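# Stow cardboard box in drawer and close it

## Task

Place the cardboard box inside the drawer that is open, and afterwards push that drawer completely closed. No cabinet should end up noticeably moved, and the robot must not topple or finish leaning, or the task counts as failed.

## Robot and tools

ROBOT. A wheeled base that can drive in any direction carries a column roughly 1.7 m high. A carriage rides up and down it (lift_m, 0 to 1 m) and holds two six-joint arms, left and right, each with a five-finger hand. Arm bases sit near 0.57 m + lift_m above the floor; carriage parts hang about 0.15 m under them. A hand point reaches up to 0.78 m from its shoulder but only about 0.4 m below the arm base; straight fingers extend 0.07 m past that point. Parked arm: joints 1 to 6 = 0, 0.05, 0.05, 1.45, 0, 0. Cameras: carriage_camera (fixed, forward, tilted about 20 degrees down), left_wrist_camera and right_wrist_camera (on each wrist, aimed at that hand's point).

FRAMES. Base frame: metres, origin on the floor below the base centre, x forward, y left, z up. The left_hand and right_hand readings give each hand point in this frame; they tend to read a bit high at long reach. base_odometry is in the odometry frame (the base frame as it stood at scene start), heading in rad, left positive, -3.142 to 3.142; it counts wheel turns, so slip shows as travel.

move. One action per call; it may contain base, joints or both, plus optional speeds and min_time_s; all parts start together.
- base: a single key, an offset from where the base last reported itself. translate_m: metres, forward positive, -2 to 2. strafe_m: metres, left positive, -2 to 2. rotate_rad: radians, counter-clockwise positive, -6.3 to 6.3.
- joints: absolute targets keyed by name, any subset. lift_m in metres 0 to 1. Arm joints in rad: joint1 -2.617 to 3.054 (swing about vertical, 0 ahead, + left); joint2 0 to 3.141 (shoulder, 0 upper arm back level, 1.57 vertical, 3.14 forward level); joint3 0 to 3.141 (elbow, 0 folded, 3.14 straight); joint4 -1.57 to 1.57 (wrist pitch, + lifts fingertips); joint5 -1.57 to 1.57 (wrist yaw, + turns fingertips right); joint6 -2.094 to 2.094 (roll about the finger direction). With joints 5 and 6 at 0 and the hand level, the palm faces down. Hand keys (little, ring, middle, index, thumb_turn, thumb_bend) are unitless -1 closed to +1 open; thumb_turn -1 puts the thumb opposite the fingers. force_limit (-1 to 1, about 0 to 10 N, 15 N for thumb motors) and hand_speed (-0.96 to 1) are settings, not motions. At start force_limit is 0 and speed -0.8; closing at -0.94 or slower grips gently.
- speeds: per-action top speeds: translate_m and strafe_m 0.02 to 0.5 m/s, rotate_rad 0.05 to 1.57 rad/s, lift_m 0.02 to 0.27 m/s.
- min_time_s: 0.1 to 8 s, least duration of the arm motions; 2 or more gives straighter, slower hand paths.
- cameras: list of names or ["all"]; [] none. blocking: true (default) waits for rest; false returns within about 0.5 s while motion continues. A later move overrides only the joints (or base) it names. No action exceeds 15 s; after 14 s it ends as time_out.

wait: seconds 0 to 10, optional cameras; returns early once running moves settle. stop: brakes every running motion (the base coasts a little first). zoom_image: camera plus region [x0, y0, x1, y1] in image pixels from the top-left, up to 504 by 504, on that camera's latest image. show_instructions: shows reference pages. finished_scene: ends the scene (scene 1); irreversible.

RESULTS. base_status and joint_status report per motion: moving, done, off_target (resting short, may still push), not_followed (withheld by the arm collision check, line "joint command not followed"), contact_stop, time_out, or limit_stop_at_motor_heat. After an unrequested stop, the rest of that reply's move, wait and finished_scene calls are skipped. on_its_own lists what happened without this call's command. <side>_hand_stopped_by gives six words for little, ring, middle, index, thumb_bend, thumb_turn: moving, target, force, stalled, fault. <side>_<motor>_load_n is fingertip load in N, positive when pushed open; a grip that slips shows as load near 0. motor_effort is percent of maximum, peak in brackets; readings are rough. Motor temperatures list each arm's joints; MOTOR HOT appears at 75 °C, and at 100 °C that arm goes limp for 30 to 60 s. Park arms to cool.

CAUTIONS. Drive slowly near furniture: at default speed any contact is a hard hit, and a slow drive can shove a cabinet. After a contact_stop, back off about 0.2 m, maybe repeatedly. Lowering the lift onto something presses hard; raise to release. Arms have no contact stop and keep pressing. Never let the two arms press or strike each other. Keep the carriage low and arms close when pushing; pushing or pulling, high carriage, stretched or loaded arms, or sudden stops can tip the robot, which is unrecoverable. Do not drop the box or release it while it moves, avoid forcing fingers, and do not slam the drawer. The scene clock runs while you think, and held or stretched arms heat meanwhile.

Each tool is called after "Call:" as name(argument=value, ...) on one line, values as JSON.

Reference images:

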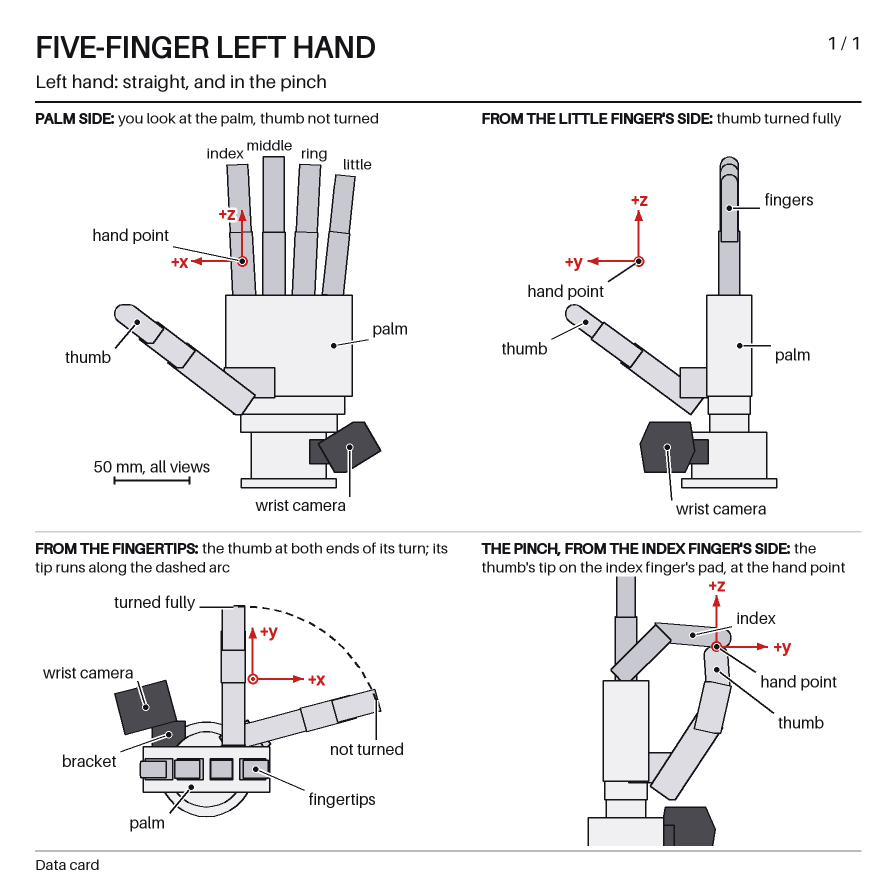

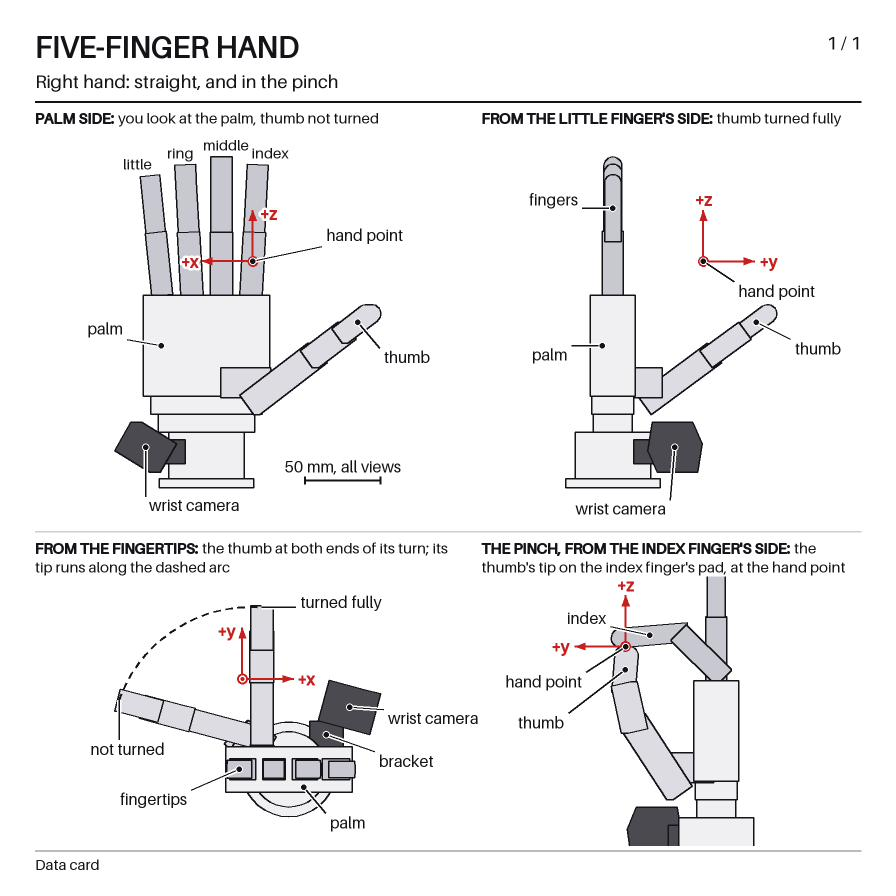

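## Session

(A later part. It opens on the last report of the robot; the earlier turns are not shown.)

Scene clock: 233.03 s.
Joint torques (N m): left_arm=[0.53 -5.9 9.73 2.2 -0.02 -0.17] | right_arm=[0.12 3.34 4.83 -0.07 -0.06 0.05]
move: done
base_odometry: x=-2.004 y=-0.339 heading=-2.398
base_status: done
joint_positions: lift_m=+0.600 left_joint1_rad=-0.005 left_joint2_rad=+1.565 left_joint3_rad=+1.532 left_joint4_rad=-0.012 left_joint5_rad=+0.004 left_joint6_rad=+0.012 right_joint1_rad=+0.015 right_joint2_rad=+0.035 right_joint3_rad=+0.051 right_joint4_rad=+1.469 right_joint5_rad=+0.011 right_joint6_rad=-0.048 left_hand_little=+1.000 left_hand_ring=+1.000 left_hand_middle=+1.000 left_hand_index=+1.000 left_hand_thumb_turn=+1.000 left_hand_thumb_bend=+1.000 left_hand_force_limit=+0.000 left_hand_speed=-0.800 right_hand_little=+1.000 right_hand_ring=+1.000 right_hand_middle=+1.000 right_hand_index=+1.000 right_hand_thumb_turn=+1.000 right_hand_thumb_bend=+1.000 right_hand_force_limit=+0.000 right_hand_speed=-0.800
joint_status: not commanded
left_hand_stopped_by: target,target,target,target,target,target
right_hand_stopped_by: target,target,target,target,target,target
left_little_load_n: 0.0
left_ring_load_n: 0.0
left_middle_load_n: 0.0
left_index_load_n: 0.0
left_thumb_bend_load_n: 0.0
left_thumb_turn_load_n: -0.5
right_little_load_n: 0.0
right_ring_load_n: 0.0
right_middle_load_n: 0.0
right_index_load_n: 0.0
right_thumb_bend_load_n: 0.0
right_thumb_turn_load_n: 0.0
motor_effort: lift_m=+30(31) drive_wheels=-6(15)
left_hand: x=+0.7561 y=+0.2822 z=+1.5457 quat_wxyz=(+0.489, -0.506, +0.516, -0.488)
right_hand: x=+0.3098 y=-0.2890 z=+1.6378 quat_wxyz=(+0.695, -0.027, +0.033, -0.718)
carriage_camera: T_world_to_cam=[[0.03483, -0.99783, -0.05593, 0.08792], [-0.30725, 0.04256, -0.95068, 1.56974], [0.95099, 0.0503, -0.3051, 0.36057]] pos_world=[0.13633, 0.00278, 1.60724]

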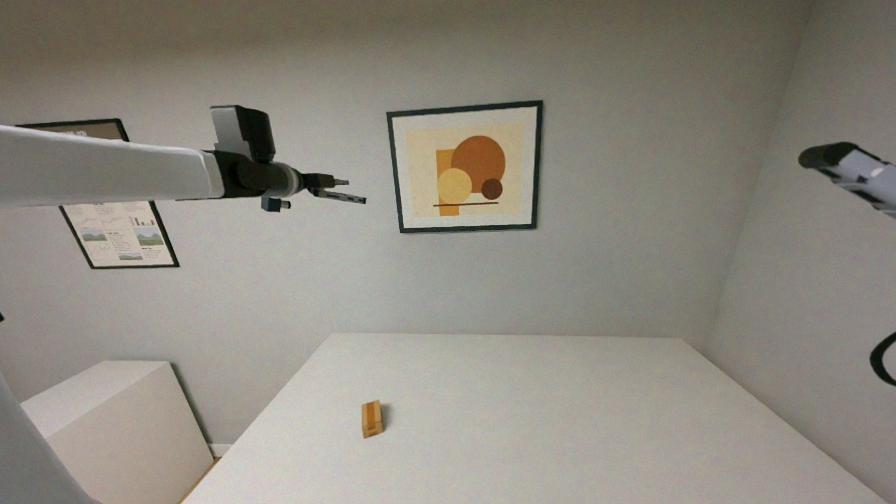

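Call:
move(joints={"lift_m": 0.8, "left_hand_thumb_turn": -1}, cameras=["carriage_camera"])

Call:
zoom_image(camera="carriage_camera", region=[320, 360, 464, 504])

Call:
move(joints={"left_joint1_rad": 0.344, "left_joint2_rad": 2.962, "left_joint3_rad": 2.014, "left_joint4_rad": -0.623, "left_joint5_rad": 0.785, "left_joint6_rad": 1.57}, min_time_s=3.5, cameras=["carriage_camera", "left_wrist_camera"])

Scene clock: 259.43 s.
Joint torques (N m): left_arm=[0.51 -6.32 8.8 2.15 -0.07 -0.15] | right_arm=[0.21 3.44 4.85 -0.06 -0.07 0.05]
move: done
base_odometry: x=-2.004 y=-0.339 heading=-2.398
base_status: not commanded
joint_positions: lift_m=+0.800 left_joint1_rad=-0.005 left_joint2_rad=+1.568 left_joint3_rad=+1.543 left_joint4_rad=-0.006 left_joint5_rad=+0.004 left_joint6_rad=+0.011 right_joint1_rad=+0.015 right_joint2_rad=+0.035 right_joint3_rad=+0.051 right_joint4_rad=+1.469 right_joint5_rad=+0.011 right_joint6_rad=-0.048 left_hand_little=+1.000 left_hand_ring=+1.000 left_hand_middle=+1.000 left_hand_index=+1.000 left_hand_thumb_turn=-1.000 left_hand_thumb_bend=+1.000 left_hand_force_limit=+0.000 left_hand_speed=-0.800 right_hand_little=+1.000 right_hand_ring=+1.000 right_hand_middle=+1.000 right_hand_index=+1.000 right_hand_thumb_turn=+1.000 right_hand_thumb_bend=+1.000 right_hand_force_limit=+0.000 right_hand_speed=-0.800
joint_status: all done
left_hand_stopped_by: target,target,target,target,target,target
right_hand_stopped_by: target,target,target,target,target,target
left_little_load_n: 0.0
left_ring_load_n: 0.0
left_middle_load_n: 0.0
left_index_load_n: 0.0
left_thumb_bend_load_n: 0.0
left_thumb_turn_load_n: 0.0
right_little_load_n: 0.0
right_ring_load_n: 0.0
right_middle_load_n: 0.0
right_index_load_n: 0.5
right_thumb_bend_load_n: 0.0
right_thumb_turn_load_n: 0.0
motor_effort: lift_m=+31(40) drive_wheels=-6(6)
left_hand: x=+0.7574 y=+0.2822 z=+1.7513 quat_wxyz=(+0.492, -0.503, +0.513, -0.492)
right_hand: x=+0.3098 y=-0.2890 z=+1.8377 quat_wxyz=(+0.695, -0.027, +0.033, -0.718)
carriage_camera: T_world_to_cam=[[0.03483, -0.99783, -0.05593, 0.09911], [-0.30725, 0.04256, -0.95068, 1.75987], [0.95099, 0.0503, -0.3051, 0.42159]] pos_world=[0.13633, 0.00278, 1.80724]

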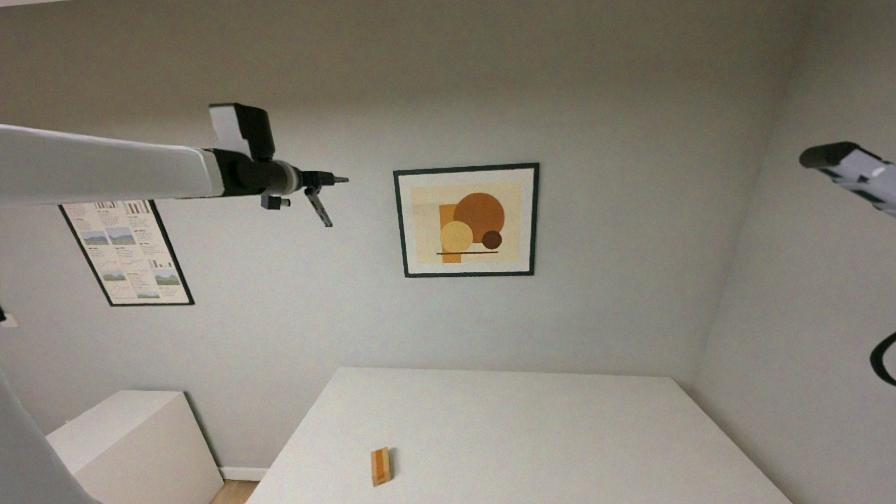

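Scaled by 3.500 from the camera's image (finer frame: 1280x720).

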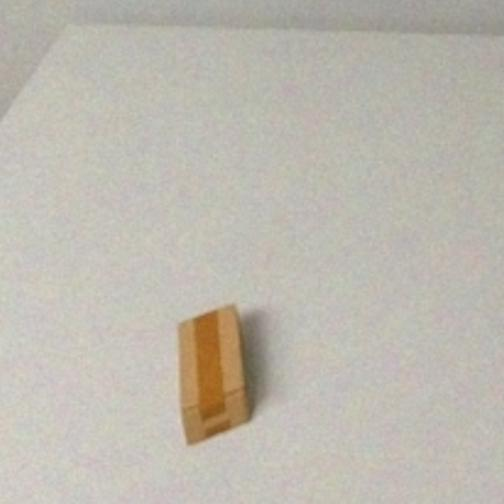

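Scene clock: 263.23 s.
Joint torques (N m): left_arm=[0.83 -10.77 6.38 0.22 0.59 0.08] | right_arm=[0.2 3.43 4.77 -0.06 -0.05 0.06]
move: done
base_odometry: x=-2.004 y=-0.339 heading=-2.398
base_status: not commanded
joint_positions: lift_m=+0.800 left_joint1_rad=+0.335 left_joint2_rad=+2.950 left_joint3_rad=+1.987 left_joint4_rad=-0.616 left_joint5_rad=+0.773 left_joint6_rad=+1.557 right_joint1_rad=+0.015 right_joint2_rad=+0.035 right_joint3_rad=+0.051 right_joint4_rad=+1.469 right_joint5_rad=+0.011 right_joint6_rad=-0.048 left_hand_little=+1.000 left_hand_ring=+1.000 left_hand_middle=+1.000 left_hand_index=+1.000 left_hand_thumb_turn=-1.000 left_hand_thumb_bend=+1.000 left_hand_force_limit=+0.000 left_hand_speed=-0.800 right_hand_little=+1.000 right_hand_ring=+1.000 right_hand_middle=+1.000 right_hand_index=+1.000 right_hand_thumb_turn=+1.000 right_hand_thumb_bend=+1.000 right_hand_force_limit=+0.000 right_hand_speed=-0.800
joint_status: all done
left_hand_stopped_by: target,target,target,target,target,target
right_hand_stopped_by: target,target,target,target,target,target
left_little_load_n: 0.0
left_ring_load_n: 0.0
left_middle_load_n: 0.0
left_index_load_n: 0.0
left_thumb_bend_load_n: 0.0
left_thumb_turn_load_n: 0.0
right_little_load_n: 0.0
right_ring_load_n: 0.0
right_middle_load_n: 0.0
right_index_load_n: 0.0
right_thumb_bend_load_n: 0.0
right_thumb_turn_load_n: 0.0
motor_effort: lift_m=+30(31) drive_wheels=+5(6)
left_hand: x=+0.6668 y=+0.3714 z=+1.1313 quat_wxyz=(+0.057, -0.162, +0.912, -0.373)
right_hand: x=+0.3098 y=-0.2890 z=+1.8377 quat_wxyz=(+0.695, -0.027, +0.033, -0.718)
carriage_camera: T_world_to_cam=[[0.03483, -0.99783, -0.05593, 0.09911], [-0.30725, 0.04256, -0.95068, 1.75987], [0.95099, 0.0503, -0.3051, 0.42159]] pos_world=[0.13633, 0.00278, 1.80724]
left_wrist_camera: T_world_to_cam=[[-0.03711, -0.73539, 0.67663, -0.46731], [-0.95008, 0.23586, 0.20423, 0.31552], [-0.30978, -0.63528, -0.70743, 1.36092]] pos_world=[0.70401, 0.44649, 1.21452]

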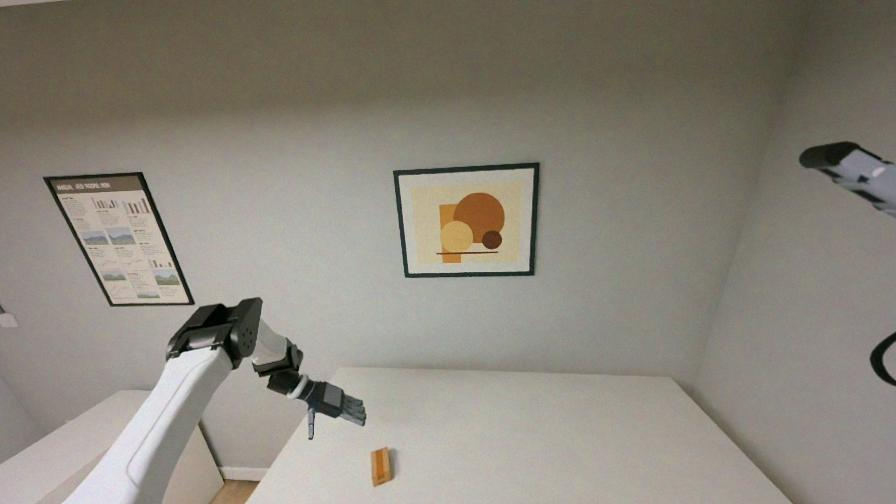

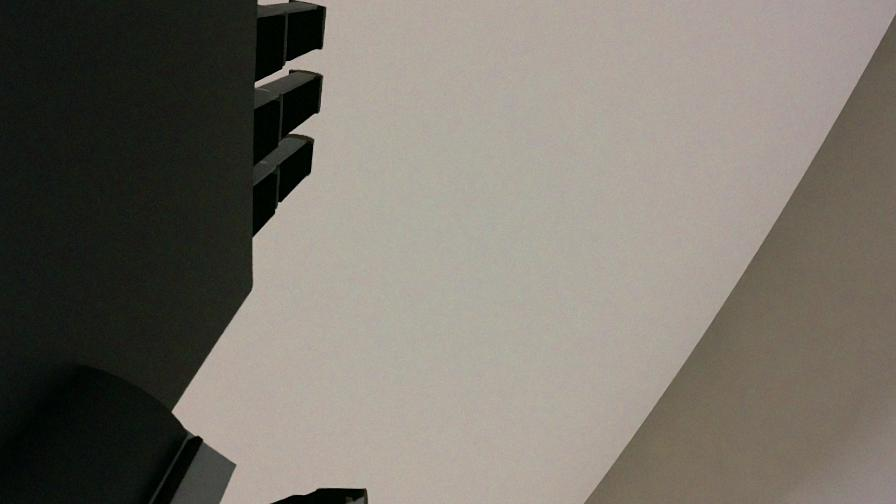

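Call:
move(cameras=["left_wrist_camera"])

Scene clock: 284.50 s.
Joint torques (N m): left_arm=[0.9 -10.63 6.39 0.2 0.6 0.12] | right_arm=[0.17 3.34 4.85 -0.05 -0.08 0.01]
Motor temperatures (°C): left_arm=[30 42 42 37 27 24] | right_arm=[27 28 36 30 27 28]
base_odometry: x=-2.004 y=-0.339 heading=-2.398
base_status: not commanded
joint_positions: lift_m=+0.800 left_joint1_rad=+0.335 left_joint2_rad=+2.950 left_joint3_rad=+1.987 left_joint4_rad=-0.616 left_joint5_rad=+0.774 left_joint6_rad=+1.558 right_joint1_rad=+0.015 right_joint2_rad=+0.035 right_joint3_rad=+0.051 right_joint4_rad=+1.469 right_joint5_rad=+0.011 right_joint6_rad=-0.048 left_hand_little=+1.000 left_hand_ring=+1.000 left_hand_middle=+1.000 left_hand_index=+1.000 left_hand_thumb_turn=-1.000 left_hand_thumb_bend=+1.000 left_hand_force_limit=+0.000 left_hand_speed=-0.800 right_hand_little=+1.000 right_hand_ring=+1.000 right_hand_middle=+1.000 right_hand_index=+1.000 right_hand_thumb_turn=+1.000 right_hand_thumb_bend=+1.000 right_hand_force_limit=+0.000 right_hand_speed=-0.800
joint_status: all done
left_hand_stopped_by: target,target,target,target,target,target
right_hand_stopped_by: target,target,target,target,target,target
left_little_load_n: 0.0
left_ring_load_n: 0.0
left_middle_load_n: 0.0
left_index_load_n: 0.0
left_thumb_bend_load_n: 0.0
left_thumb_turn_load_n: 0.0
right_little_load_n: 0.0
right_ring_load_n: 0.0
right_middle_load_n: 0.0
right_index_load_n: 0.0
right_thumb_bend_load_n: 0.0
right_thumb_turn_load_n: 0.0
motor_effort: lift_m=+30(31) drive_wheels=+5(6)
left_hand: x=+0.6669 y=+0.3713 z=+1.1313 quat_wxyz=(+0.057, -0.162, +0.912, -0.373) (m; base frame)
right_hand: x=+0.3098 y=-0.2890 z=+1.8377 quat_wxyz=(+0.695, -0.027, +0.033, -0.718) (m; base frame)
pictures: left_wrist_camera
camera_calibration:
left_wrist_camera: T_world_to_cam=[[-0.03836, -0.73503, 0.67695, -0.46711], [-0.9501, 0.2367, 0.20318, 0.31653], [-0.30958, -0.63537, -0.70743, 1.36086]] pos_world=[0.70411, 0.44639, 1.21462]

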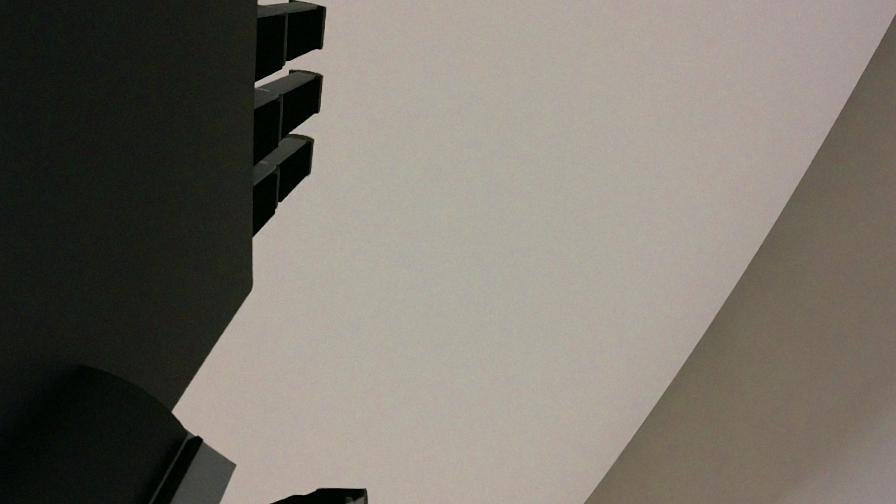

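Call:
move(cameras=["right_wrist_camera"])

Scene clock: 315.77 s.
Joint torques (N m): left_arm=[0.83 -10.76 6.22 0.2 0.62 0.09] | right_arm=[0.16 3.37 4.86 -0.07 -0.05 0.06]
Motor temperatures (°C): left_arm=[30 46 40 35 27 24] | right_arm=[27 28 36 29 27 28]
base_odometry: x=-2.004 y=-0.339 heading=-2.398
base_status: not commanded
joint_positions: lift_m=+0.800 left_joint1_rad=+0.335 left_joint2_rad=+2.950 left_joint3_rad=+1.987 left_joint4_rad=-0.616 left_joint5_rad=+0.774 left_joint6_rad=+1.558 right_joint1_rad=+0.015 right_joint2_rad=+0.035 right_joint3_rad=+0.051 right_joint4_rad=+1.469 right_joint5_rad=+0.011 right_joint6_rad=-0.048 left_hand_little=+1.000 left_hand_ring=+1.000 left_hand_middle=+1.000 left_hand_index=+1.000 left_hand_thumb_turn=-1.000 left_hand_thumb_bend=+1.000 left_hand_force_limit=+0.000 left_hand_speed=-0.800 right_hand_little=+1.000 right_hand_ring=+1.000 right_hand_middle=+1.000 right_hand_index=+1.000 right_hand_thumb_turn=+1.000 right_hand_thumb_bend=+1.000 right_hand_force_limit=+0.000 right_hand_speed=-0.800
joint_status: all done
left_hand_stopped_by: target,target,target,target,target,target
right_hand_stopped_by: target,target,target,target,target,target
left_little_load_n: 0.0
left_ring_load_n: 0.0
left_middle_load_n: 0.0
left_index_load_n: 0.0
left_thumb_bend_load_n: 0.0
left_thumb_turn_load_n: 0.0
right_little_load_n: 0.0
right_ring_load_n: 0.0
right_middle_load_n: 0.0
right_index_load_n: 0.0
right_thumb_bend_load_n: 0.0
right_thumb_turn_load_n: 0.0
motor_effort: lift_m=+31(31) drive_wheels=+5(6)
left_hand: x=+0.6669 y=+0.3713 z=+1.1313 quat_wxyz=(+0.057, -0.162, +0.912, -0.373) (m; base frame)
right_hand: x=+0.3098 y=-0.2890 z=+1.8377 quat_wxyz=(+0.695, -0.027, +0.033, -0.718) (m; base frame)
pictures: right_wrist_camera
camera_calibration:
right_wrist_camera: T_world_to_cam=[[0.96431, -0.25072, -0.08507, -0.21709], [0.1733, 0.84063, -0.51314, 1.13169], [0.20017, 0.48008, 0.85408, -1.37191]] pos_world=[0.28784, -0.34714, 1.73396]

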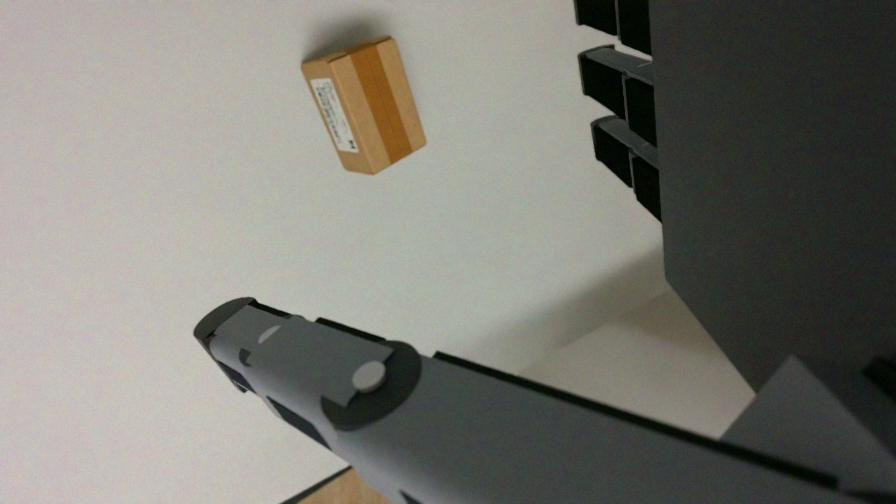

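Call:
move(base={"strafe_m": -0.09}, speeds={"strafe_m": 0.1})

Call:
move(joints={"lift_m": 0.7}, cameras=["right_wrist_camera", "carriage_camera"])

Call:
zoom_image(camera="carriage_camera", region=[250, 350, 404, 504])

Scene clock: 341.40 s.
Joint torques (N m): left_arm=[0.09 -10.77 6.24 0.2 0.57 0.11] | right_arm=[0.08 3.55 4.86 -0.06 -0.05 0.04]
move: done
base_odometry: x=-2.065 y=-0.273 heading=-2.398
base_status: done
joint_positions: lift_m=+0.800 left_joint1_rad=+0.343 left_joint2_rad=+2.950 left_joint3_rad=+1.987 left_joint4_rad=-0.619 left_joint5_rad=+0.776 left_joint6_rad=+1.558 right_joint1_rad=+0.015 right_joint2_rad=+0.035 right_joint3_rad=+0.051 right_joint4_rad=+1.469 right_joint5_rad=+0.011 right_joint6_rad=-0.048 left_hand_little=+1.000 left_hand_ring=+1.000 left_hand_middle=+1.000 left_hand_index=+1.000 left_hand_thumb_turn=-1.000 left_hand_thumb_bend=+1.000 left_hand_force_limit=+0.000 left_hand_speed=-0.800 right_hand_little=+1.000 right_hand_ring=+1.000 right_hand_middle=+1.000 right_hand_index=+1.000 right_hand_thumb_turn=+1.000 right_hand_thumb_bend=+1.000 right_hand_force_limit=+0.000 right_hand_speed=-0.800
joint_status: not commanded
left_hand_stopped_by: target,target,target,target,target,target
right_hand_stopped_by: target,target,target,target,target,target
left_little_load_n: 0.0
left_ring_load_n: 0.0
left_middle_load_n: 0.0
left_index_load_n: 0.0
left_thumb_bend_load_n: 0.0
left_thumb_turn_load_n: 0.0
right_little_load_n: 0.0
right_ring_load_n: 0.0
right_middle_load_n: 0.0
right_index_load_n: 0.0
right_thumb_bend_load_n: 0.0
right_thumb_turn_load_n: 0.0
motor_effort: lift_m=+31(31) drive_wheels=+2(15)
left_hand: x=+0.6659 y=+0.3738 z=+1.1317 quat_wxyz=(+0.057, -0.165, +0.911, -0.374)
right_hand: x=+0.3098 y=-0.2889 z=+1.8377 quat_wxyz=(+0.695, -0.027, +0.033, -0.718)
pictures: none

Scene clock: 342.33 s.
Joint torques (N m): left_arm=[0.14 -11.89 5.65 0.22 0.56 0.11] | right_arm=[0.14 3.44 4.78 -0.08 -0.03 0.05]
move: done
base_odometry: x=-2.065 y=-0.273 heading=-2.398
base_status: not commanded
joint_positions: lift_m=+0.700 left_joint1_rad=+0.343 left_joint2_rad=+2.964 left_joint3_rad=+1.995 left_joint4_rad=-0.623 left_joint5_rad=+0.779 left_joint6_rad=+1.559 right_joint1_rad=+0.015 right_joint2_rad=+0.035 right_joint3_rad=+0.051 right_joint4_rad=+1.469 right_joint5_rad=+0.011 right_joint6_rad=-0.048 left_hand_little=+1.000 left_hand_ring=+1.000 left_hand_middle=+1.000 left_hand_index=+1.000 left_hand_thumb_turn=-1.000 left_hand_thumb_bend=+1.000 left_hand_force_limit=+0.000 left_hand_speed=-0.800 right_hand_little=+1.000 right_hand_ring=+1.000 right_hand_middle=+1.000 right_hand_index=+1.000 right_hand_thumb_turn=+1.000 right_hand_thumb_bend=+1.000 right_hand_force_limit=+0.000 right_hand_speed=-0.800
joint_status: all done
left_hand_stopped_by: target,target,target,target,target,target
right_hand_stopped_by: target,target,target,target,target,target
left_little_load_n: 0.0
left_ring_load_n: 0.0
left_middle_load_n: 0.0
left_index_load_n: 0.0
left_thumb_bend_load_n: 0.0
left_thumb_turn_load_n: 0.0
right_little_load_n: 0.0
right_ring_load_n: 0.0
right_middle_load_n: 0.0
right_index_load_n: 0.5
right_thumb_bend_load_n: 0.0
right_thumb_turn_load_n: 0.0
motor_effort: lift_m=+25(29) drive_wheels=+2(2)
left_hand: x=+0.6633 y=+0.3723 z=+1.0280 quat_wxyz=(+0.053, -0.167, +0.910, -0.376)
right_hand: x=+0.3098 y=-0.2889 z=+1.7382 quat_wxyz=(+0.695, -0.027, +0.033, -0.718)
pictures: carriage_camera, right_wrist_camera
carriage_camera: T_world_to_cam=[[0.03483, -0.99783, -0.05593, 0.09355], [-0.30725, 0.04256, -0.95068, 1.66528], [0.95099, 0.0503, -0.3051, 0.39124]] pos_world=[0.13633, 0.00278, 1.70774]
right_wrist_camera: T_world_to_cam=[[0.96431, -0.25076, -0.08498, -0.22572], [0.17331, 0.84047, -0.5134, 1.08101], [0.20016, 0.48035, 0.85393, -1.28658]] pos_world=[0.28784, -0.34714, 1.63446]

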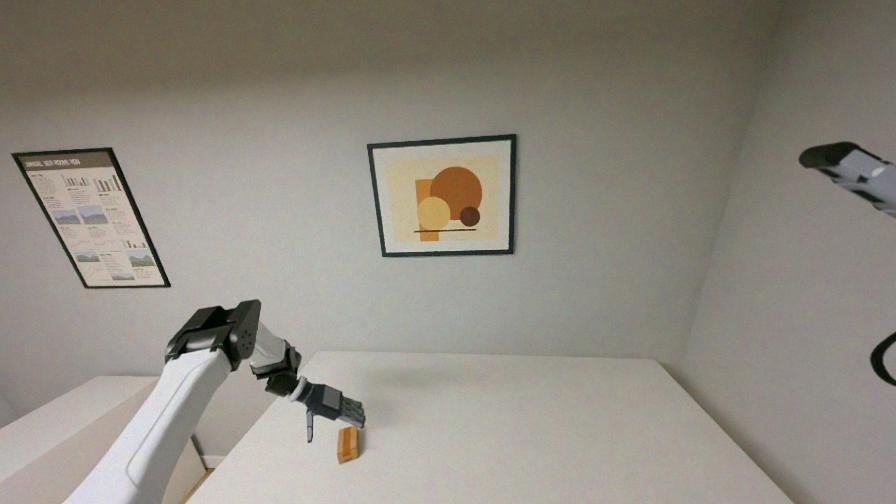

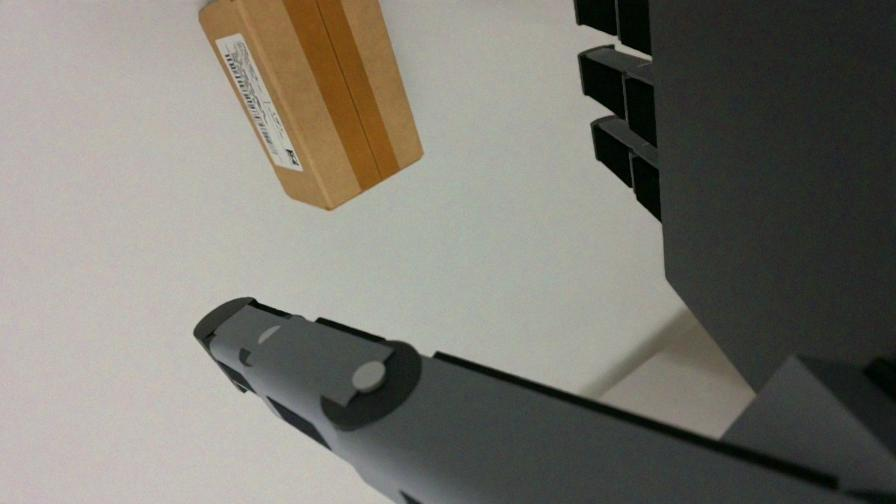

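Scaled by 3.273 from the camera's image (finer frame: 1280x720).

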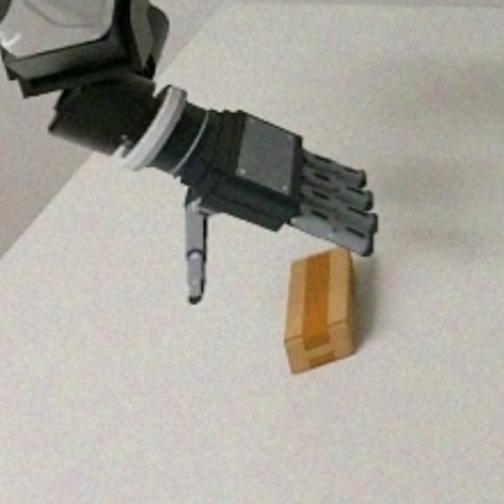

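Call:
move(base={"translate_m": 0.028}, speeds={"translate_m": 0.05})

Call:
move(base={"strafe_m": -0.026}, speeds={"strafe_m": 0.05}, joints={"lift_m": 0.66}, cameras=["right_wrist_camera", "carriage_camera"])

Call:
zoom_image(camera="carriage_camera", region=[250, 350, 404, 504])

Scene clock: 370.83 s.
Joint torques (N m): left_arm=[0.14 -12.05 5.37 0.27 0.53 0.07] | right_arm=[0.12 3.4 4.9 -0.03 -0.02 0.05]
move: done
base_odometry: x=-2.086 y=-0.292 heading=-2.398
base_status: done
joint_positions: lift_m=+0.700 left_joint1_rad=+0.343 left_joint2_rad=+2.964 left_joint3_rad=+1.995 left_joint4_rad=-0.625 left_joint5_rad=+0.779 left_joint6_rad=+1.559 right_joint1_rad=+0.015 right_joint2_rad=+0.035 right_joint3_rad=+0.051 right_joint4_rad=+1.469 right_joint5_rad=+0.011 right_joint6_rad=-0.048 left_hand_little=+1.000 left_hand_ring=+1.000 left_hand_middle=+1.000 left_hand_index=+1.000 left_hand_thumb_turn=-1.000 left_hand_thumb_bend=+1.000 left_hand_force_limit=+0.000 left_hand_speed=-0.800 right_hand_little=+1.000 right_hand_ring=+1.000 right_hand_middle=+1.000 right_hand_index=+1.000 right_hand_thumb_turn=+1.000 right_hand_thumb_bend=+1.000 right_hand_force_limit=+0.000 right_hand_speed=-0.800
joint_status: not commanded
left_hand_stopped_by: target,target,target,target,target,target
right_hand_stopped_by: target,target,target,target,target,target
left_little_load_n: 0.0
left_ring_load_n: 0.0
left_middle_load_n: 0.0
left_index_load_n: 0.0
left_thumb_bend_load_n: 0.0
left_thumb_turn_load_n: 0.0
right_little_load_n: 0.0
right_ring_load_n: 0.0
right_middle_load_n: 0.0
right_index_load_n: 0.0
right_thumb_bend_load_n: 0.0
right_thumb_turn_load_n: 0.0
motor_effort: lift_m=+25(26) drive_wheels=-8(11)
left_hand: x=+0.6630 y=+0.3722 z=+1.0281 quat_wxyz=(+0.052, -0.167, +0.910, -0.376)
right_hand: x=+0.3099 y=-0.2889 z=+1.7382 quat_wxyz=(+0.695, -0.028, +0.033, -0.718)
pictures: none

Scene clock: 371.87 s.
Joint torques (N m): left_arm=[-0.12 -12.1 5.68 0.25 0.5 0.09] | right_arm=[0.14 3.52 4.89 -0.04 -0.09 0.01]
move: done
base_odometry: x=-2.104 y=-0.273 heading=-2.398
base_status: done
joint_positions: lift_m=+0.660 left_joint1_rad=+0.343 left_joint2_rad=+2.967 left_joint3_rad=+1.997 left_joint4_rad=-0.624 left_joint5_rad=+0.780 left_joint6_rad=+1.559 right_joint1_rad=+0.015 right_joint2_rad=+0.035 right_joint3_rad=+0.050 right_joint4_rad=+1.469 right_joint5_rad=+0.011 right_joint6_rad=-0.048 left_hand_little=+1.000 left_hand_ring=+1.000 left_hand_middle=+1.000 left_hand_index=+1.000 left_hand_thumb_turn=-1.000 left_hand_thumb_bend=+1.000 left_hand_force_limit=+0.000 left_hand_speed=-0.800 right_hand_little=+1.000 right_hand_ring=+1.000 right_hand_middle=+1.000 right_hand_index=+1.000 right_hand_thumb_turn=+1.000 right_hand_thumb_bend=+1.000 right_hand_force_limit=+0.000 right_hand_speed=-0.800
joint_status: all done
left_hand_stopped_by: target,target,target,target,target,target
right_hand_stopped_by: target,target,target,target,target,target
left_little_load_n: 0.0
left_ring_load_n: 0.0
left_middle_load_n: 0.0
left_index_load_n: 0.0
left_thumb_bend_load_n: 0.0
left_thumb_turn_load_n: 0.0
right_little_load_n: 0.0
right_ring_load_n: 0.0
right_middle_load_n: 0.0
right_index_load_n: 0.0
right_thumb_bend_load_n: 0.0
right_thumb_turn_load_n: 0.0
motor_effort: lift_m=+26(35) drive_wheels=-4(12)
left_hand: x=+0.6629 y=+0.3719 z=+0.9870 quat_wxyz=(+0.052, -0.167, +0.910, -0.377)
right_hand: x=+0.3101 y=-0.2889 z=+1.6979 quat_wxyz=(+0.695, -0.028, +0.033, -0.718)
pictures: carriage_camera, right_wrist_camera
carriage_camera: T_world_to_cam=[[0.03483, -0.99783, -0.05593, 0.0913], [-0.30725, 0.04256, -0.95068, 1.62716], [0.95099, 0.0503, -0.3051, 0.379]] pos_world=[0.13633, 0.00278, 1.66764]
right_wrist_camera: T_world_to_cam=[[0.96421, -0.25076, -0.08611, -0.2275], [0.1727, 0.84045, -0.51363, 1.06082], [0.20117, 0.48038, 0.85368, -1.25209]] pos_world=[0.28803, -0.34714, 1.59416]

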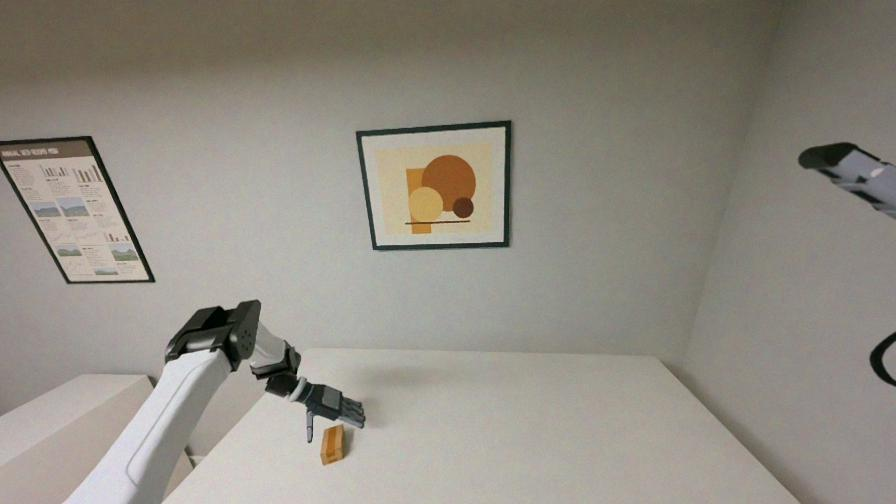

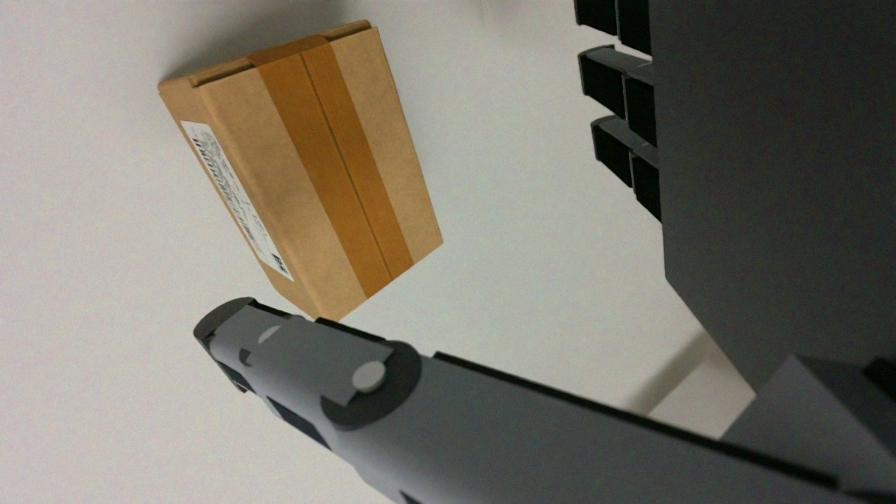

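Scaled by 3.273 from the camera's image (finer frame: 1280x720).

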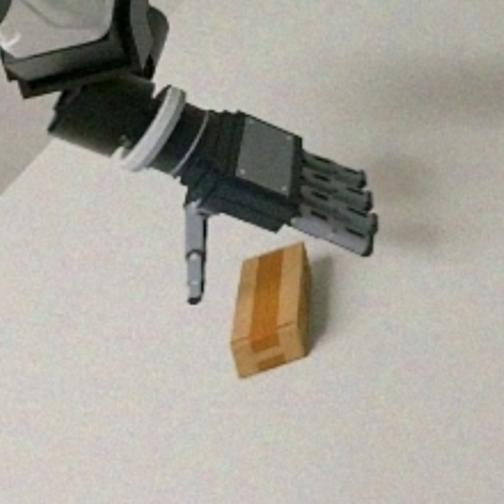

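Call:
move(joints={"lift_m": 0.612}, speeds={"lift_m": 0.05}, cameras=["right_wrist_camera", "carriage_camera"])

Call:
zoom_image(camera="carriage_camera", region=[250, 350, 404, 504])

Scene clock: 392.60 s.
Joint torques (N m): left_arm=[0.17 -12.3 5.29 0.28 0.53 0.1] | right_arm=[0.09 3.34 4.86 -0.06 -0.06 0.06]
move: done
base_odometry: x=-2.104 y=-0.273 heading=-2.398
base_status: not commanded
joint_positions: lift_m=+0.612 left_joint1_rad=+0.343 left_joint2_rad=+2.967 left_joint3_rad=+1.998 left_joint4_rad=-0.625 left_joint5_rad=+0.780 left_joint6_rad=+1.559 right_joint1_rad=+0.015 right_joint2_rad=+0.035 right_joint3_rad=+0.050 right_joint4_rad=+1.469 right_joint5_rad=+0.011 right_joint6_rad=-0.048 left_hand_little=+1.000 left_hand_ring=+1.000 left_hand_middle=+1.000 left_hand_index=+1.000 left_hand_thumb_turn=-1.000 left_hand_thumb_bend=+1.000 left_hand_force_limit=+0.000 left_hand_speed=-0.800 right_hand_little=+1.000 right_hand_ring=+1.000 right_hand_middle=+1.000 right_hand_index=+1.000 right_hand_thumb_turn=+1.000 right_hand_thumb_bend=+1.000 right_hand_force_limit=+0.000 right_hand_speed=-0.800
joint_status: all done
left_hand_stopped_by: target,target,target,target,target,target
right_hand_stopped_by: target,target,target,target,target,target
left_little_load_n: 0.0
left_ring_load_n: 0.0
left_middle_load_n: 0.0
left_index_load_n: 0.0
left_thumb_bend_load_n: 0.0
left_thumb_turn_load_n: 0.0
right_little_load_n: 0.0
right_ring_load_n: 0.0
right_middle_load_n: 0.0
right_index_load_n: 0.0
right_thumb_bend_load_n: 0.0
right_thumb_turn_load_n: 0.0
motor_effort: lift_m=+25(27) drive_wheels=-4(4)
left_hand: x=+0.6631 y=+0.3720 z=+0.9393 quat_wxyz=(+0.052, -0.167, +0.910, -0.377)
right_hand: x=+0.3101 y=-0.2889 z=+1.6500 quat_wxyz=(+0.695, -0.028, +0.033, -0.718)
pictures: carriage_camera, right_wrist_camera
carriage_camera: T_world_to_cam=[[0.03483, -0.99783, -0.05593, 0.08862], [-0.30725, 0.04256, -0.95068, 1.58162], [0.95099, 0.0503, -0.3051, 0.36439]] pos_world=[0.13633, 0.00278, 1.61974]
right_wrist_camera: T_world_to_cam=[[0.96421, -0.25076, -0.08611, -0.23162], [0.1727, 0.84045, -0.51363, 1.03621], [0.20117, 0.48038, 0.85368, -1.2112]] pos_world=[0.28803, -0.34714, 1.54626]

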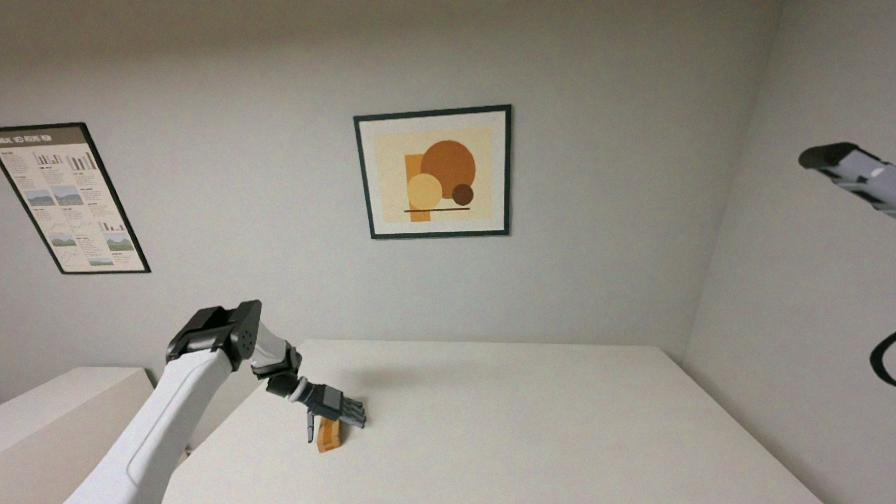

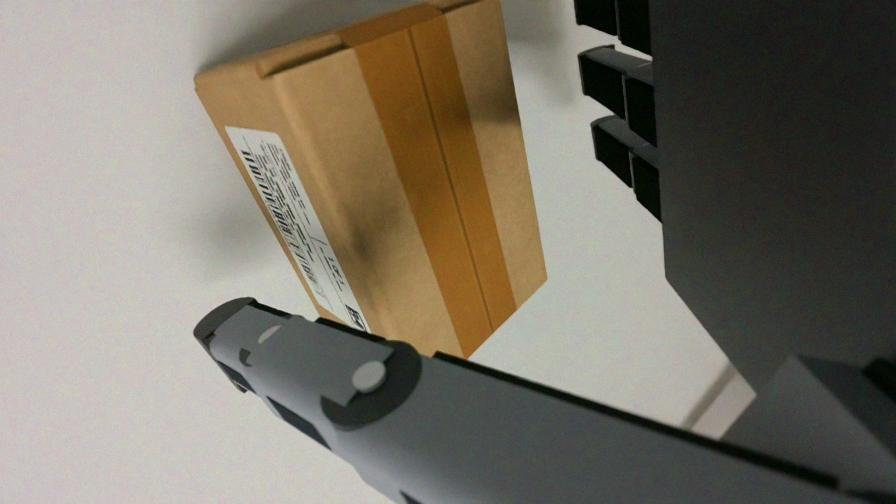

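Scaled by 3.273 from the camera's image (finer frame: 1280x720).

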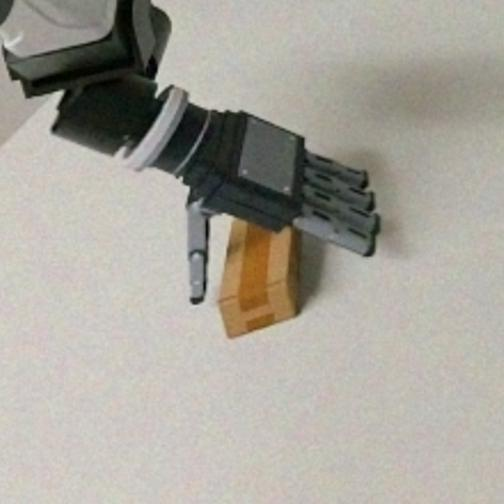

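Call:
move(joints={"left_hand_index": 0.35, "left_hand_middle": 0.35, "left_hand_ring": 0.35, "left_hand_thumb_bend": 0.75}, cameras=["right_wrist_camera", "carriage_camera"])

Call:
zoom_image(camera="carriage_camera", region=[270, 370, 390, 490])

Scene clock: 410.43 s.
Joint torques (N m): left_arm=[0.14 -12.22 5.38 0.29 0.52 0.09] | right_arm=[0.08 3.44 4.94 -0.08 -0.04 0.01]
Motor temperatures (°C): left_arm=[30 51 38 33 27 24] | right_arm=[27 27 36 29 27 28]
move: done
base_odometry: x=-2.104 y=-0.273 heading=-2.398
base_status: not commanded
joint_positions: lift_m=+0.612 left_joint1_rad=+0.343 left_joint2_rad=+2.967 left_joint3_rad=+1.998 left_joint4_rad=-0.625 left_joint5_rad=+0.780 left_joint6_rad=+1.559 right_joint1_rad=+0.015 right_joint2_rad=+0.035 right_joint3_rad=+0.050 right_joint4_rad=+1.469 right_joint5_rad=+0.011 right_joint6_rad=-0.048 left_hand_little=+1.000 left_hand_ring=+0.350 left_hand_middle=+0.350 left_hand_index=+0.350 left_hand_thumb_turn=-1.000 left_hand_thumb_bend=+0.750 left_hand_force_limit=+0.000 left_hand_speed=-0.800 right_hand_little=+1.000 right_hand_ring=+1.000 right_hand_middle=+1.000 right_hand_index=+1.000 right_hand_thumb_turn=+1.000 right_hand_thumb_bend=+1.000 right_hand_force_limit=+0.000 right_hand_speed=-0.800
joint_status: all done
left_hand_stopped_by: target,target,target,target,target,target
right_hand_stopped_by: target,target,target,target,target,target
left_little_load_n: 0.0
left_ring_load_n: 0.0
left_middle_load_n: 0.0
left_index_load_n: 0.0
left_thumb_bend_load_n: 0.0
left_thumb_turn_load_n: 0.0
right_little_load_n: 0.5
right_ring_load_n: 0.0
right_middle_load_n: 0.0
right_index_load_n: 0.0
right_thumb_bend_load_n: 0.0
right_thumb_turn_load_n: 0.0
motor_effort: lift_m=+25(25) drive_wheels=-4(4)
left_hand: x=+0.6631 y=+0.3720 z=+0.9393 quat_wxyz=(+0.052, -0.167, +0.910, -0.377)
right_hand: x=+0.3101 y=-0.2889 z=+1.6500 quat_wxyz=(+0.695, -0.028, +0.033, -0.718)
pictures: carriage_camera, right_wrist_camera
carriage_camera: T_world_to_cam=[[0.03483, -0.99783, -0.05593, 0.08862], [-0.30725, 0.04256, -0.95068, 1.58162], [0.95099, 0.0503, -0.3051, 0.36439]] pos_world=[0.13633, 0.00278, 1.61974]
right_wrist_camera: T_world_to_cam=[[0.96421, -0.25076, -0.08611, -0.23162], [0.1727, 0.84045, -0.51363, 1.03621], [0.20117, 0.48038, 0.85368, -1.2112]] pos_world=[0.28803, -0.34714, 1.54626]

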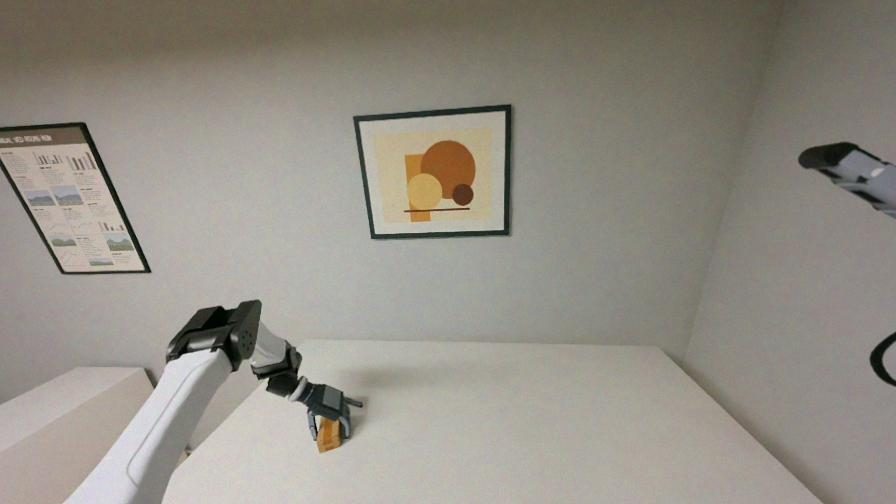

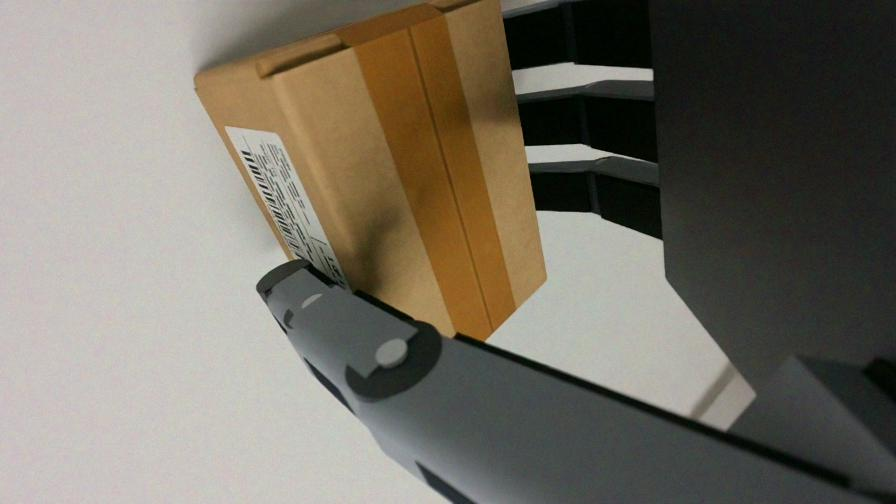

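Scaled by 4.200 from the camera's image (finer frame: 1280x720).

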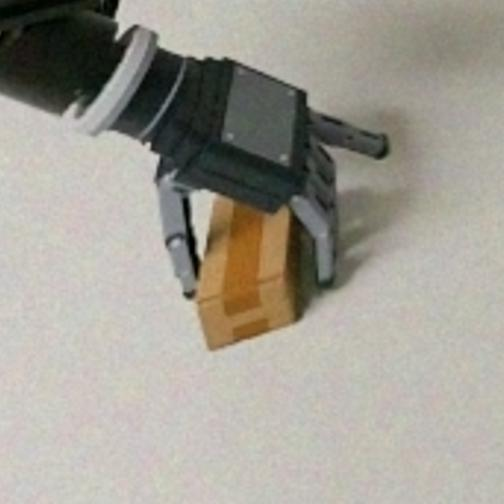

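Call:
move(joints={"left_hand_index": -0.2, "left_hand_middle": -0.2, "left_hand_ring": -0.2, "left_hand_thumb_bend": 0.2, "left_hand_speed": -0.93, "left_hand_force_limit": -0.4}, cameras=["right_wrist_camera", "carriage_camera"])

Call:
zoom_image(camera="carriage_camera", region=[270, 370, 390, 490])

Scene clock: 424.30 s.
Joint torques (N m): left_arm=[0.14 -12.38 5.49 0.27 0.53 0.08] | right_arm=[0.17 3.49 4.86 -0.05 -0.04 0.01]
move: off_target
base_odometry: x=-2.104 y=-0.273 heading=-2.398
base_status: not commanded
joint_positions: lift_m=+0.612 left_joint1_rad=+0.343 left_joint2_rad=+2.967 left_joint3_rad=+1.998 left_joint4_rad=-0.625 left_joint5_rad=+0.780 left_joint6_rad=+1.559 right_joint1_rad=+0.015 right_joint2_rad=+0.035 right_joint3_rad=+0.050 right_joint4_rad=+1.469 right_joint5_rad=+0.011 right_joint6_rad=-0.048 left_hand_little=+1.000 left_hand_ring=+0.161 left_hand_middle=+0.194 left_hand_index=+0.161 left_hand_thumb_turn=-1.000 left_hand_thumb_bend=+0.662 left_hand_force_limit=-0.400 left_hand_speed=-0.930 right_hand_little=+1.000 right_hand_ring=+1.000 right_hand_middle=+1.000 right_hand_index=+1.000 right_hand_thumb_turn=+1.000 right_hand_thumb_bend=+1.000 right_hand_force_limit=+0.000 right_hand_speed=-0.800
joint_status: left_hand_ring off_target (ended at +0.161, target -0.200); left_hand_middle off_target (ended at +0.194, target -0.200); left_hand_index off_target (ended at +0.161, target -0.200); left_hand_thumb_bend off_target (ended at +0.662, target +0.200); the others done
left_hand_stopped_by: target,force,force,force,force,target
right_hand_stopped_by: target,target,target,target,target,target
left_little_load_n: 0.0
left_ring_load_n: 3.0
left_middle_load_n: 1.0
left_index_load_n: 3.0
left_thumb_bend_load_n: 5.5
left_thumb_turn_load_n: 1.5
right_little_load_n: 0.0
right_ring_load_n: 0.0
right_middle_load_n: 0.0
right_index_load_n: 0.0
right_thumb_bend_load_n: 0.0
right_thumb_turn_load_n: 0.0
motor_effort: lift_m=+25(25) drive_wheels=-4(4)
left_hand: x=+0.6631 y=+0.3720 z=+0.9393 quat_wxyz=(+0.052, -0.167, +0.910, -0.377)
right_hand: x=+0.3101 y=-0.2889 z=+1.6500 quat_wxyz=(+0.695, -0.028, +0.033, -0.718)
pictures: carriage_camera, right_wrist_camera
carriage_camera: T_world_to_cam=[[0.03483, -0.99783, -0.05593, 0.08862], [-0.30725, 0.04256, -0.95068, 1.58162], [0.95099, 0.0503, -0.3051, 0.36439]] pos_world=[0.13633, 0.00278, 1.61974]
right_wrist_camera: T_world_to_cam=[[0.96421, -0.25076, -0.08611, -0.23162], [0.1727, 0.84045, -0.51363, 1.03621], [0.20117, 0.48038, 0.85368, -1.2112]] pos_world=[0.28803, -0.34714, 1.54626]

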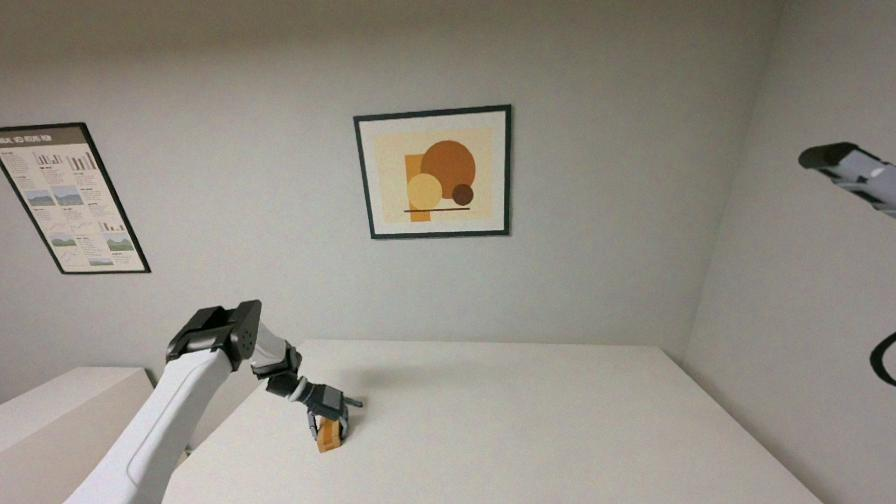

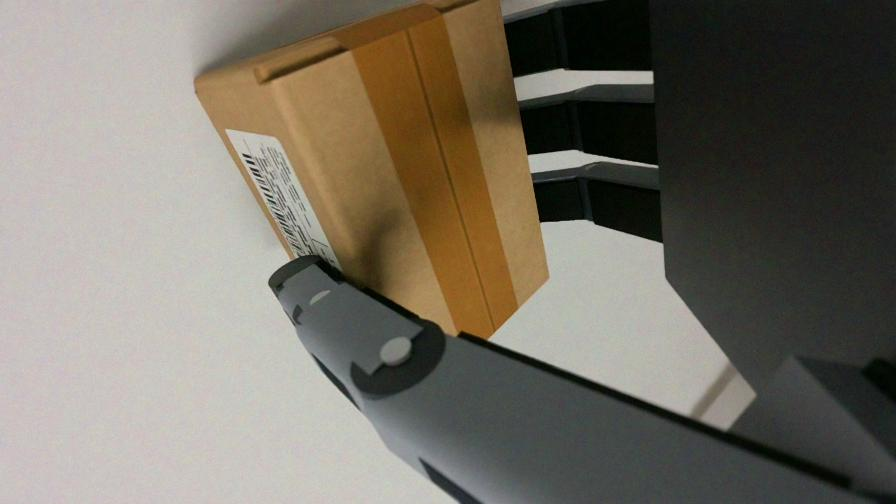

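Scaled by 4.200 from the camera's image (finer frame: 1280x720).

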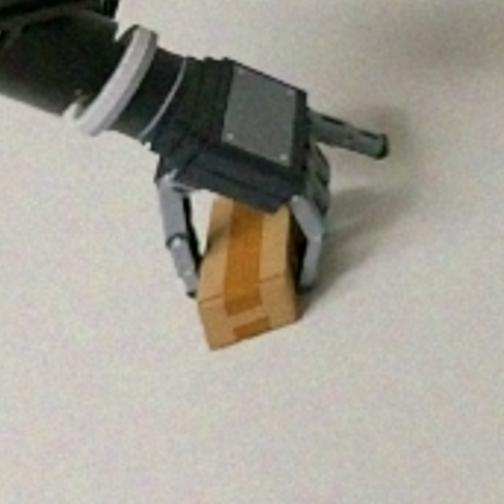

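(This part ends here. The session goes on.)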